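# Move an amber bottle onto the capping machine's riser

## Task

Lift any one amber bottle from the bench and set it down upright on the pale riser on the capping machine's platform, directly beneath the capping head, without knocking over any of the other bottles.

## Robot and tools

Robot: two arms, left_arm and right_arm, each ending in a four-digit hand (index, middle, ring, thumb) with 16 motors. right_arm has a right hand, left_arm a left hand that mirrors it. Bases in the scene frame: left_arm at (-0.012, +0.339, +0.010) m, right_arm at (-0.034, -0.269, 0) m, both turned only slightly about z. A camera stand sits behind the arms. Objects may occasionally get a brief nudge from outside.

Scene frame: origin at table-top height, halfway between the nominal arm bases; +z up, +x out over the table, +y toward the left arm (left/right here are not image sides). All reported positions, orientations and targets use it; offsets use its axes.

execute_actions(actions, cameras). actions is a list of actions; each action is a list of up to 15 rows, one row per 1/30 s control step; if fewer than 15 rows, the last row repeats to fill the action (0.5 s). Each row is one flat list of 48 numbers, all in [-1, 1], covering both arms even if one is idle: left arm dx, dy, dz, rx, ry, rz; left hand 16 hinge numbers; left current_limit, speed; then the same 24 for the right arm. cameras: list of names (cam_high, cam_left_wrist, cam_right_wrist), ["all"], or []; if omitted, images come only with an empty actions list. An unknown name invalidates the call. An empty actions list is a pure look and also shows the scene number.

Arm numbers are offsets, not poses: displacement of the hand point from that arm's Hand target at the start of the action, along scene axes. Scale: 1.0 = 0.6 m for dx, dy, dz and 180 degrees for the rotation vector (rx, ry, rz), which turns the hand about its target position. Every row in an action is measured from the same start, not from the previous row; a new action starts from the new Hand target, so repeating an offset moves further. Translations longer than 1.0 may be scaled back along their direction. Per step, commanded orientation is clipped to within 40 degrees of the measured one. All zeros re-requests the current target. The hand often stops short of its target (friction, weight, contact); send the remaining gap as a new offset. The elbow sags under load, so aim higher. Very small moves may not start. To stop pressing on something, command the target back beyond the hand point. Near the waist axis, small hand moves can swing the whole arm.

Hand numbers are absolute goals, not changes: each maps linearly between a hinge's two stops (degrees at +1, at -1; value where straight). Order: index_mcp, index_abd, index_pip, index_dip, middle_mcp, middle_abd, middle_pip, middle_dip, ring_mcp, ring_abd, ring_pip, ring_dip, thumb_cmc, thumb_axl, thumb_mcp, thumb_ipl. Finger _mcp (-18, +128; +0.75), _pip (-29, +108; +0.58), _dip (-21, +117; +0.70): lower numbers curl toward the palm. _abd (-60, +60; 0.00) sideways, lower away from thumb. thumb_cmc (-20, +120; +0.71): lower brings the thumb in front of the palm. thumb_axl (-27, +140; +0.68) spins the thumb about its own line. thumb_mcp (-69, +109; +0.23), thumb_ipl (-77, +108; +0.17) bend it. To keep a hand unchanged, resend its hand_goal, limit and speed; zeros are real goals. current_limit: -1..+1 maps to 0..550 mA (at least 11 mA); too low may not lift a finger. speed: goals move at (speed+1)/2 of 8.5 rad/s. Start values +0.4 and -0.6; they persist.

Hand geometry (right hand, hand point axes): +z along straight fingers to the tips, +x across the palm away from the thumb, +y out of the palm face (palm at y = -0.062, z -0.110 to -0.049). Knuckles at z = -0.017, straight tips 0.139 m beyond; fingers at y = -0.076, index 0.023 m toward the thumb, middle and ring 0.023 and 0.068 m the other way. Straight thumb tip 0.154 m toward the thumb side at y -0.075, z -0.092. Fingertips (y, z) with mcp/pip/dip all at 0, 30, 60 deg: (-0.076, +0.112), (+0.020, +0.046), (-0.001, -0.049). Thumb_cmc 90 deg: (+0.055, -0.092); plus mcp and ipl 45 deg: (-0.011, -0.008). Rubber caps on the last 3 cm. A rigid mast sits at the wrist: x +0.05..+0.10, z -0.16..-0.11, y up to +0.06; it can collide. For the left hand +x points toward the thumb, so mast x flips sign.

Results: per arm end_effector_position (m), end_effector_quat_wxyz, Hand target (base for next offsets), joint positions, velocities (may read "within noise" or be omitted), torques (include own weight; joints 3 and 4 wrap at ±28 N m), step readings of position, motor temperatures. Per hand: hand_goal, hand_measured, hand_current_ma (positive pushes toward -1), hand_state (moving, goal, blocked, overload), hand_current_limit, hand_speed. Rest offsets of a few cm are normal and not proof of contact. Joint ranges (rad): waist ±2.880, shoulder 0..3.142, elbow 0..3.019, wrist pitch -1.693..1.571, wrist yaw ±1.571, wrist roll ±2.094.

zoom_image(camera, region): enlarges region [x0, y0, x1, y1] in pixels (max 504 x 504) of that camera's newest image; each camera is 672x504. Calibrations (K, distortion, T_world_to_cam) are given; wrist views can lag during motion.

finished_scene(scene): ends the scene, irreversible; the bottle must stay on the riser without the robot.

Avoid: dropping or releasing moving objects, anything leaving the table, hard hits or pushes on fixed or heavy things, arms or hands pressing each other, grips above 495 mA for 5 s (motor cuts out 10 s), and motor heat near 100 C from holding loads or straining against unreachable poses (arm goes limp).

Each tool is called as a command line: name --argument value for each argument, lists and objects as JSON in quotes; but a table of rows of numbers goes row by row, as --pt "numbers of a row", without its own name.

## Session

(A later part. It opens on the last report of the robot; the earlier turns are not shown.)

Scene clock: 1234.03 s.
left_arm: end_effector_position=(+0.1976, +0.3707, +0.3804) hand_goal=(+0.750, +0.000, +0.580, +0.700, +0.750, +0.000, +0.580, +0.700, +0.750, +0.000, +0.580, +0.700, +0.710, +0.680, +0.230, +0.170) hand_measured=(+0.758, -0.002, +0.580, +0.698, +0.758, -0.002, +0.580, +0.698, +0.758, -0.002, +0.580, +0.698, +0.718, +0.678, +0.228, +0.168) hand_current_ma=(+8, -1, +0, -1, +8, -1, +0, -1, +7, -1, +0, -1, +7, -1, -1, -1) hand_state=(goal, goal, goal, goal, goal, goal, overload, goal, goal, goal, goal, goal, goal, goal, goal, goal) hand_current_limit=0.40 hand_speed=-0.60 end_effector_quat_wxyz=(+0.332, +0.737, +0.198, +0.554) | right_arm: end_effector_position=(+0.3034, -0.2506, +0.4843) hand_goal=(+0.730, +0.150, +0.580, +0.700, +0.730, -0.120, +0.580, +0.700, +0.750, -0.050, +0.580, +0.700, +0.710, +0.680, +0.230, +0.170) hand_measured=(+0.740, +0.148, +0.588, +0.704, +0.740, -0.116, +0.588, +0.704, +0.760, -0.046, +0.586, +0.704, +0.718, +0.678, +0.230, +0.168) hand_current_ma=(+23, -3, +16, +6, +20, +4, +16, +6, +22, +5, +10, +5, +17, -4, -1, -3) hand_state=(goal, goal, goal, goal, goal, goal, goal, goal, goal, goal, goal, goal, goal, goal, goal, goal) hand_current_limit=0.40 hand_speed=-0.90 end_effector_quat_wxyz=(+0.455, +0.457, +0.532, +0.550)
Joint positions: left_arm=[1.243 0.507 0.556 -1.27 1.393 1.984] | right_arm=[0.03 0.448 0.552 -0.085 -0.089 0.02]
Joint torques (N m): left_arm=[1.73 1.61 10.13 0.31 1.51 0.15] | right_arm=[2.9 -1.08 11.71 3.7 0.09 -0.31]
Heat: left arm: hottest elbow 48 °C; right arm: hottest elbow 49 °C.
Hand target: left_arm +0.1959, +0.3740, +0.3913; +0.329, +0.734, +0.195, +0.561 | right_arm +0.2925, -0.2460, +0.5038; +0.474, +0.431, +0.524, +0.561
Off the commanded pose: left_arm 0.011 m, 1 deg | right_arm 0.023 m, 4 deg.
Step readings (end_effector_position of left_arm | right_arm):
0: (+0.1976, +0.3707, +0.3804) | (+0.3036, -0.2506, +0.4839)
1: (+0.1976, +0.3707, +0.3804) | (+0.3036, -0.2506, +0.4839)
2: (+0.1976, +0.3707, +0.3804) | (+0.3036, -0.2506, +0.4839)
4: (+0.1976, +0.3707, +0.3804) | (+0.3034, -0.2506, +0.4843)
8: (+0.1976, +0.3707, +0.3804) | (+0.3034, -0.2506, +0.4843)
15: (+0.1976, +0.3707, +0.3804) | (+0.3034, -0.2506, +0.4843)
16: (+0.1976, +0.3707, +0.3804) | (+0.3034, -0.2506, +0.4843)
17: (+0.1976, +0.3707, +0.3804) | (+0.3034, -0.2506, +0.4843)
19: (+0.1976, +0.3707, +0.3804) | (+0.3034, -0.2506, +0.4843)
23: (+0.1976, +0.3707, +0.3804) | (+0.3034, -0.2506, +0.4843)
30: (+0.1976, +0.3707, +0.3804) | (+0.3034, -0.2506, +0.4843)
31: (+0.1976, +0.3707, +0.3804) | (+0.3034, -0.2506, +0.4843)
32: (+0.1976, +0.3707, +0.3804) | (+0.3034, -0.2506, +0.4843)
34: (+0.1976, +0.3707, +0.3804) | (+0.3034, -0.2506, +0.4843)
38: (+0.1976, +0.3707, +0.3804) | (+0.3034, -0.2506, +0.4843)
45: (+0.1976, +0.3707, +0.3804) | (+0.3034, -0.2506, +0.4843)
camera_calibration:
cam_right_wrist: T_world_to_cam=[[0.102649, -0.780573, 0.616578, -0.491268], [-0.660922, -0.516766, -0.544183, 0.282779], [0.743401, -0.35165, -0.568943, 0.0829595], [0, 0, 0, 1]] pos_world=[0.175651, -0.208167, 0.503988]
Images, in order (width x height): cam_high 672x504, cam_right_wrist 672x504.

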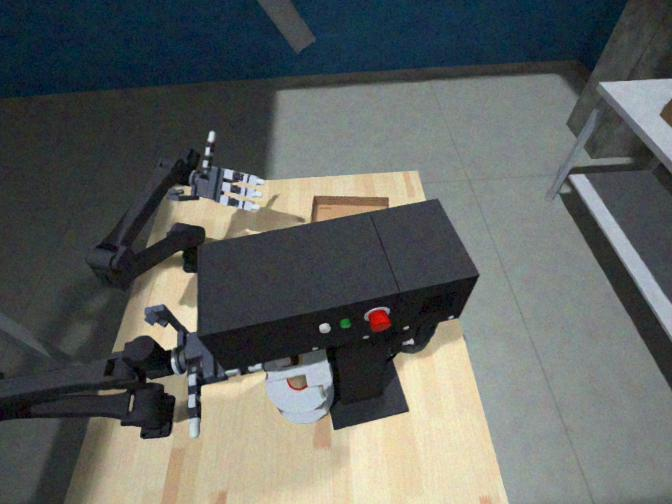

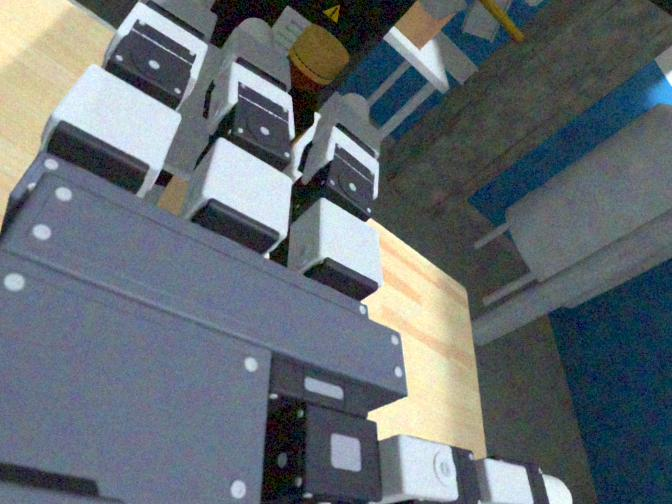

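execute_actions --actions '[[[0,0,0,0,0,0,0.75,0,0.58,0.7,0.75,0,0.58,0.7,0.75,0,0.58,0.7,0.71,0.68,0.23,0.17,0.4,-0.6,-0.035,-0.006,-0.008,0,0,0,0.73,0.2,0.58,0.7,0.73,-0.15,0.58,0.7,0.75,-0.1,0.58,0.7,0.71,0.68,0.23,0.17,0.4,-0.6]],[[0,0,0,0,0,0,0.75,0,0.58,0.7,0.75,0,0.58,0.7,0.75,0,0.58,0.7,0.71,0.68,0.23,0.17,0.4,-0.6,-0.05,-0.009,-0.008,0,0,0,0.73,0.2,0.58,0.7,0.73,-0.15,0.58,0.7,0.75,-0.1,0.58,0.7,0.71,0.68,0.23,0.17,0.4,-0.6]]]' --cameras '["cam_right_wrist","cam_high"]'

zoom_image --camera "cam_high" --region '[260, 345, 320, 395]'

Scene clock: 1244.67 s.
left_arm: end_effector_position=(+0.1976, +0.3707, +0.3804) hand_goal=(+0.750, +0.000, +0.580, +0.700, +0.750, +0.000, +0.580, +0.700, +0.750, +0.000, +0.580, +0.700, +0.710, +0.680, +0.230, +0.170) hand_measured=(+0.758, -0.002, +0.580, +0.698, +0.758, -0.002, +0.580, +0.698, +0.758, -0.002, +0.580, +0.698, +0.718, +0.678, +0.228, +0.168) hand_current_ma=(+8, -1, +0, -1, +8, -1, +0, -1, +7, -1, +0, -1, +7, -1, -1, -1) hand_state=(goal, goal, goal, goal, goal, goal, overload, goal, goal, goal, goal, goal, goal, goal, goal, goal) hand_current_limit=0.40 hand_speed=-0.60 end_effector_quat_wxyz=(+0.332, +0.737, +0.198, +0.554) | right_arm: end_effector_position=(+0.2416, -0.2514, +0.4892) hand_goal=(+0.730, +0.200, +0.580, +0.700, +0.730, -0.150, +0.580, +0.700, +0.750, -0.100, +0.580, +0.700, +0.710, +0.680, +0.230, +0.170) hand_measured=(+0.740, +0.198, +0.588, +0.704, +0.740, -0.146, +0.588, +0.704, +0.760, -0.096, +0.586, +0.704, +0.718, +0.678, +0.230, +0.168) hand_current_ma=(+23, -3, +15, +5, +20, +4, +15, +5, +22, +5, +10, +5, +17, -4, +0, -3) hand_state=(goal, goal, goal, goal, goal, goal, goal, goal, goal, goal, goal, goal, goal, goal, goal, goal) hand_current_limit=0.40 hand_speed=-0.60 end_effector_quat_wxyz=(+0.462, +0.431, +0.523, +0.571)
Joint positions: left_arm=[1.243 0.507 0.556 -1.27 1.393 1.984] | right_arm=[0.017 0.22 0.5 -0.199 -0.132 0.02]
Joint torques (N m): left_arm=[1.73 1.61 10.13 0.29 1.52 0.15] | right_arm=[0.67 2.14 11.79 1.84 -0.12 -0.28]
Heat: left arm: hottest elbow 48 °C; right arm: hottest elbow 48 °C.
Hand target: left_arm +0.1959, +0.3740, +0.3913; +0.329, +0.734, +0.195, +0.561 | right_arm +0.2415, -0.2550, +0.4942; +0.474, +0.431, +0.524, +0.561
Off the commanded pose: left_arm 0.011 m, 1 deg | right_arm 0.006 m, 2 deg.
Step readings (end_effector_position of left_arm | right_arm):
0: (+0.1976, +0.3707, +0.3804) | (+0.3034, -0.2506, +0.4843)
1: (+0.1976, +0.3707, +0.3804) | (+0.3031, -0.2506, +0.4838)
2: (+0.1976, +0.3707, +0.3804) | (+0.3025, -0.2507, +0.4843)
4: (+0.1976, +0.3707, +0.3804) | (+0.2974, -0.2508, +0.4839)
8: (+0.1976, +0.3707, +0.3804) | (+0.2804, -0.2517, +0.4896)
15: (+0.1976, +0.3707, +0.3804) | (+0.2693, -0.2523, +0.4974)
16: (+0.1976, +0.3707, +0.3804) | (+0.2697, -0.2523, +0.4966)
17: (+0.1976, +0.3707, +0.3804) | (+0.2699, -0.2517, +0.4952)
19: (+0.1976, +0.3707, +0.3804) | (+0.2669, -0.2511, +0.4903)
23: (+0.1976, +0.3707, +0.3804) | (+0.2509, -0.2510, +0.4868)
30: (+0.1976, +0.3707, +0.3804) | (+0.2411, -0.2506, +0.4903)
camera_calibration:
cam_right_wrist: T_world_to_cam=[[0.0876333, -0.779189, 0.620633, -0.486624], [-0.609272, -0.534833, -0.585441, 0.247479], [0.788104, -0.32683, -0.521607, 0.103744], [0, 0, 0, 1]] pos_world=[0.111665, -0.212906, 0.501013]
Images, in order (width x height): cam_high 672x504, cam_right_wrist 672x504.

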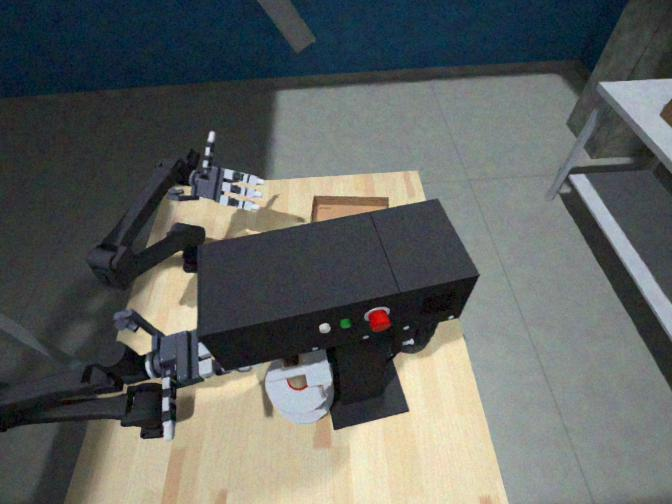

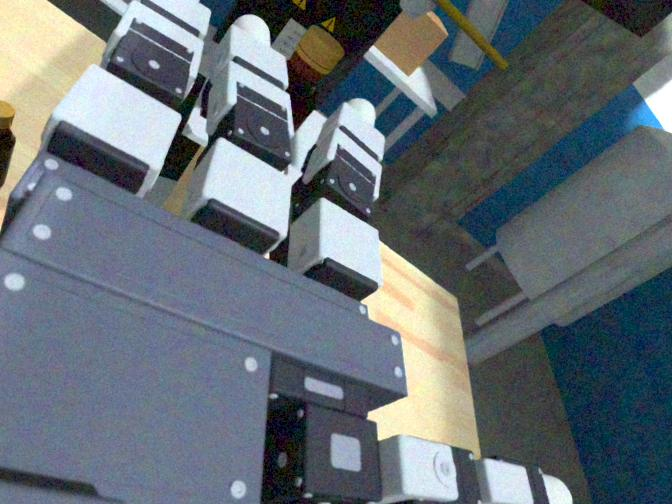

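Scaled by 8.400 from the camera's 672x504 image, which has a finer 960x720 frame.

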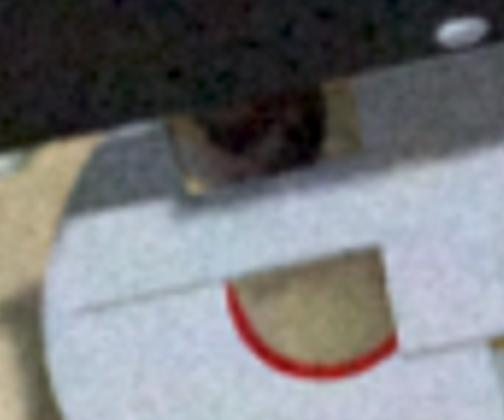

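execute_actions --actions '[[[0,0,0,0,0,0,0.75,0,0.58,0.7,0.75,0,0.58,0.7,0.75,0,0.58,0.7,0.71,0.68,0.23,0.17,0.4,-0.6,-0.05,0.04,-0.02,0,0,0,0.75,0.0,0.58,0.7,0.75,0,0.58,0.7,0.75,0,0.58,0.7,0.71,0.68,0.23,0.17,0.4,-0.6]],[[0,0,0,0,0,0,0.75,0,0.58,0.7,0.75,0,0.58,0.7,0.75,0,0.58,0.7,0.71,0.68,0.23,0.17,0.4,-0.6,-0.01,0.1,-0.05,0,0,0,0.75,0.0,0.58,0.7,0.75,0,0.58,0.7,0.75,0,0.58,0.7,0.71,0.68,0.23,0.17,0.4,-0.6]],[[0,0,0,0,0,0,0.75,0,0.58,0.7,0.75,0,0.58,0.7,0.75,0,0.58,0.7,0.71,0.68,0.23,0.17,0.4,-0.6,0,0.1,-0.05,0,0,0,0.75,0.0,0.58,0.7,0.75,0,0.58,0.7,0.75,0,0.58,0.7,0.71,0.68,0.23,0.17,0.4,-0.6]]]' --cameras '["cam_right_wrist"]'

zoom_image --camera "cam_right_wrist" --region '[340, 0, 672, 260]'

Scene clock: 1260.00 s.
left_arm: end_effector_position=(+0.1976, +0.3707, +0.3804) hand_goal=(+0.750, +0.000, +0.580, +0.700, +0.750, +0.000, +0.580, +0.700, +0.750, +0.000, +0.580, +0.700, +0.710, +0.680, +0.230, +0.170) hand_measured=(+0.758, -0.002, +0.580, +0.698, +0.758, -0.002, +0.580, +0.698, +0.758, -0.002, +0.580, +0.698, +0.718, +0.678, +0.228, +0.168) hand_current_ma=(+8, -1, +0, -1, +8, -1, +0, -1, +7, -1, +0, -1, +7, -1, -1, -1) hand_state=(goal, goal, goal, goal, goal, goal, overload, goal, goal, goal, goal, goal, goal, goal, goal, goal) hand_current_limit=0.40 hand_speed=-0.60 end_effector_quat_wxyz=(+0.332, +0.737, +0.198, +0.554) | right_arm: end_effector_position=(+0.2073, -0.1163, +0.4123) hand_goal=(+0.750, +0.000, +0.580, +0.700, +0.750, +0.000, +0.580, +0.700, +0.750, +0.000, +0.580, +0.700, +0.710, +0.680, +0.230, +0.170) hand_measured=(+0.760, +0.002, +0.588, +0.704, +0.758, +0.000, +0.588, +0.704, +0.760, +0.000, +0.586, +0.704, +0.718, +0.678, +0.230, +0.168) hand_current_ma=(+21, +1, +13, +5, +18, +0, +13, +5, +22, +0, +10, +5, +17, -4, +1, -2) hand_state=(goal, goal, goal, goal, goal, goal, goal, goal, goal, goal, goal, goal, goal, goal, goal, goal) hand_current_limit=0.40 hand_speed=-0.60 end_effector_quat_wxyz=(+0.471, +0.439, +0.528, +0.554)
Joint positions: left_arm=[1.243 0.507 0.556 -1.27 1.393 1.984] | right_arm=[1.065 0.439 0.328 0.206 0.941 -0.087]
Joint torques (N m): left_arm=[1.73 1.61 10.13 0.29 1.52 0.15] | right_arm=[2.02 1.44 11.58 3.02 0.06 -0.33]
Heat: left arm: hottest elbow 48 °C; right arm: hottest elbow 48 °C.
Hand target: left_arm +0.1959, +0.3740, +0.3913; +0.329, +0.734, +0.195, +0.561 | right_arm +0.2055, -0.1110, +0.4222; +0.474, +0.431, +0.524, +0.561
Off the commanded pose: left_arm 0.011 m, 1 deg | right_arm 0.011 m, 1 deg.
Step readings (end_effector_position of left_arm | right_arm):
0: (+0.1976, +0.3707, +0.3804) | (+0.2416, -0.2514, +0.4892)
1: (+0.1976, +0.3707, +0.3804) | (+0.2416, -0.2517, +0.4892)
2: (+0.1976, +0.3707, +0.3804) | (+0.2412, -0.2537, +0.4885)
4: (+0.1976, +0.3707, +0.3804) | (+0.2369, -0.2598, +0.4845)
8: (+0.1976, +0.3707, +0.3804) | (+0.2209, -0.2480, +0.4798)
15: (+0.1976, +0.3707, +0.3804) | (+0.2121, -0.2345, +0.4800)
16: (+0.1976, +0.3707, +0.3804) | (+0.2123, -0.2342, +0.4791)
17: (+0.1976, +0.3707, +0.3804) | (+0.2124, -0.2362, +0.4782)
19: (+0.1976, +0.3707, +0.3804) | (+0.2130, -0.2311, +0.4692)
23: (+0.1976, +0.3707, +0.3804) | (+0.2103, -0.1933, +0.4432)
30: (+0.1976, +0.3707, +0.3804) | (+0.2062, -0.1739, +0.4373)
31: (+0.1976, +0.3707, +0.3804) | (+0.2064, -0.1738, +0.4377)
32: (+0.1976, +0.3707, +0.3804) | (+0.2067, -0.1746, +0.4381)
34: (+0.1976, +0.3707, +0.3804) | (+0.2056, -0.1710, +0.4364)
38: (+0.1976, +0.3707, +0.3804) | (+0.2015, -0.1310, +0.4180)
45: (+0.1976, +0.3707, +0.3804) | (+0.2063, -0.1086, +0.4063)
camera_calibration:
cam_right_wrist: T_world_to_cam=[[0.0773466, -0.766501, 0.637569, -0.333951], [-0.636906, -0.529978, -0.559887, 0.249443], [0.767051, -0.362766, -0.529181, 0.138092], [0, 0, 0, 1]] pos_world=[0.078778, -0.0736797, 0.425652]
Images, in order (width x height): cam_right_wrist 672x504.

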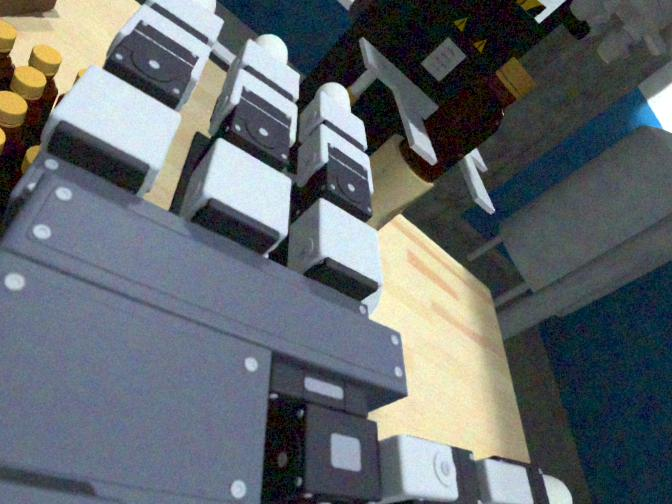

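Scaled by 1.518 from the camera's 672x504 image, which has a finer 960x720 frame.

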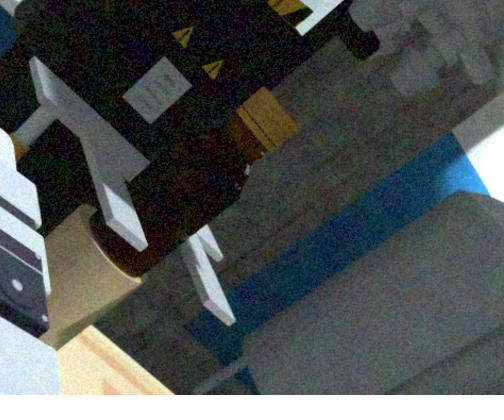

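finished_scene --scene 1

The scene is finished: the task was done.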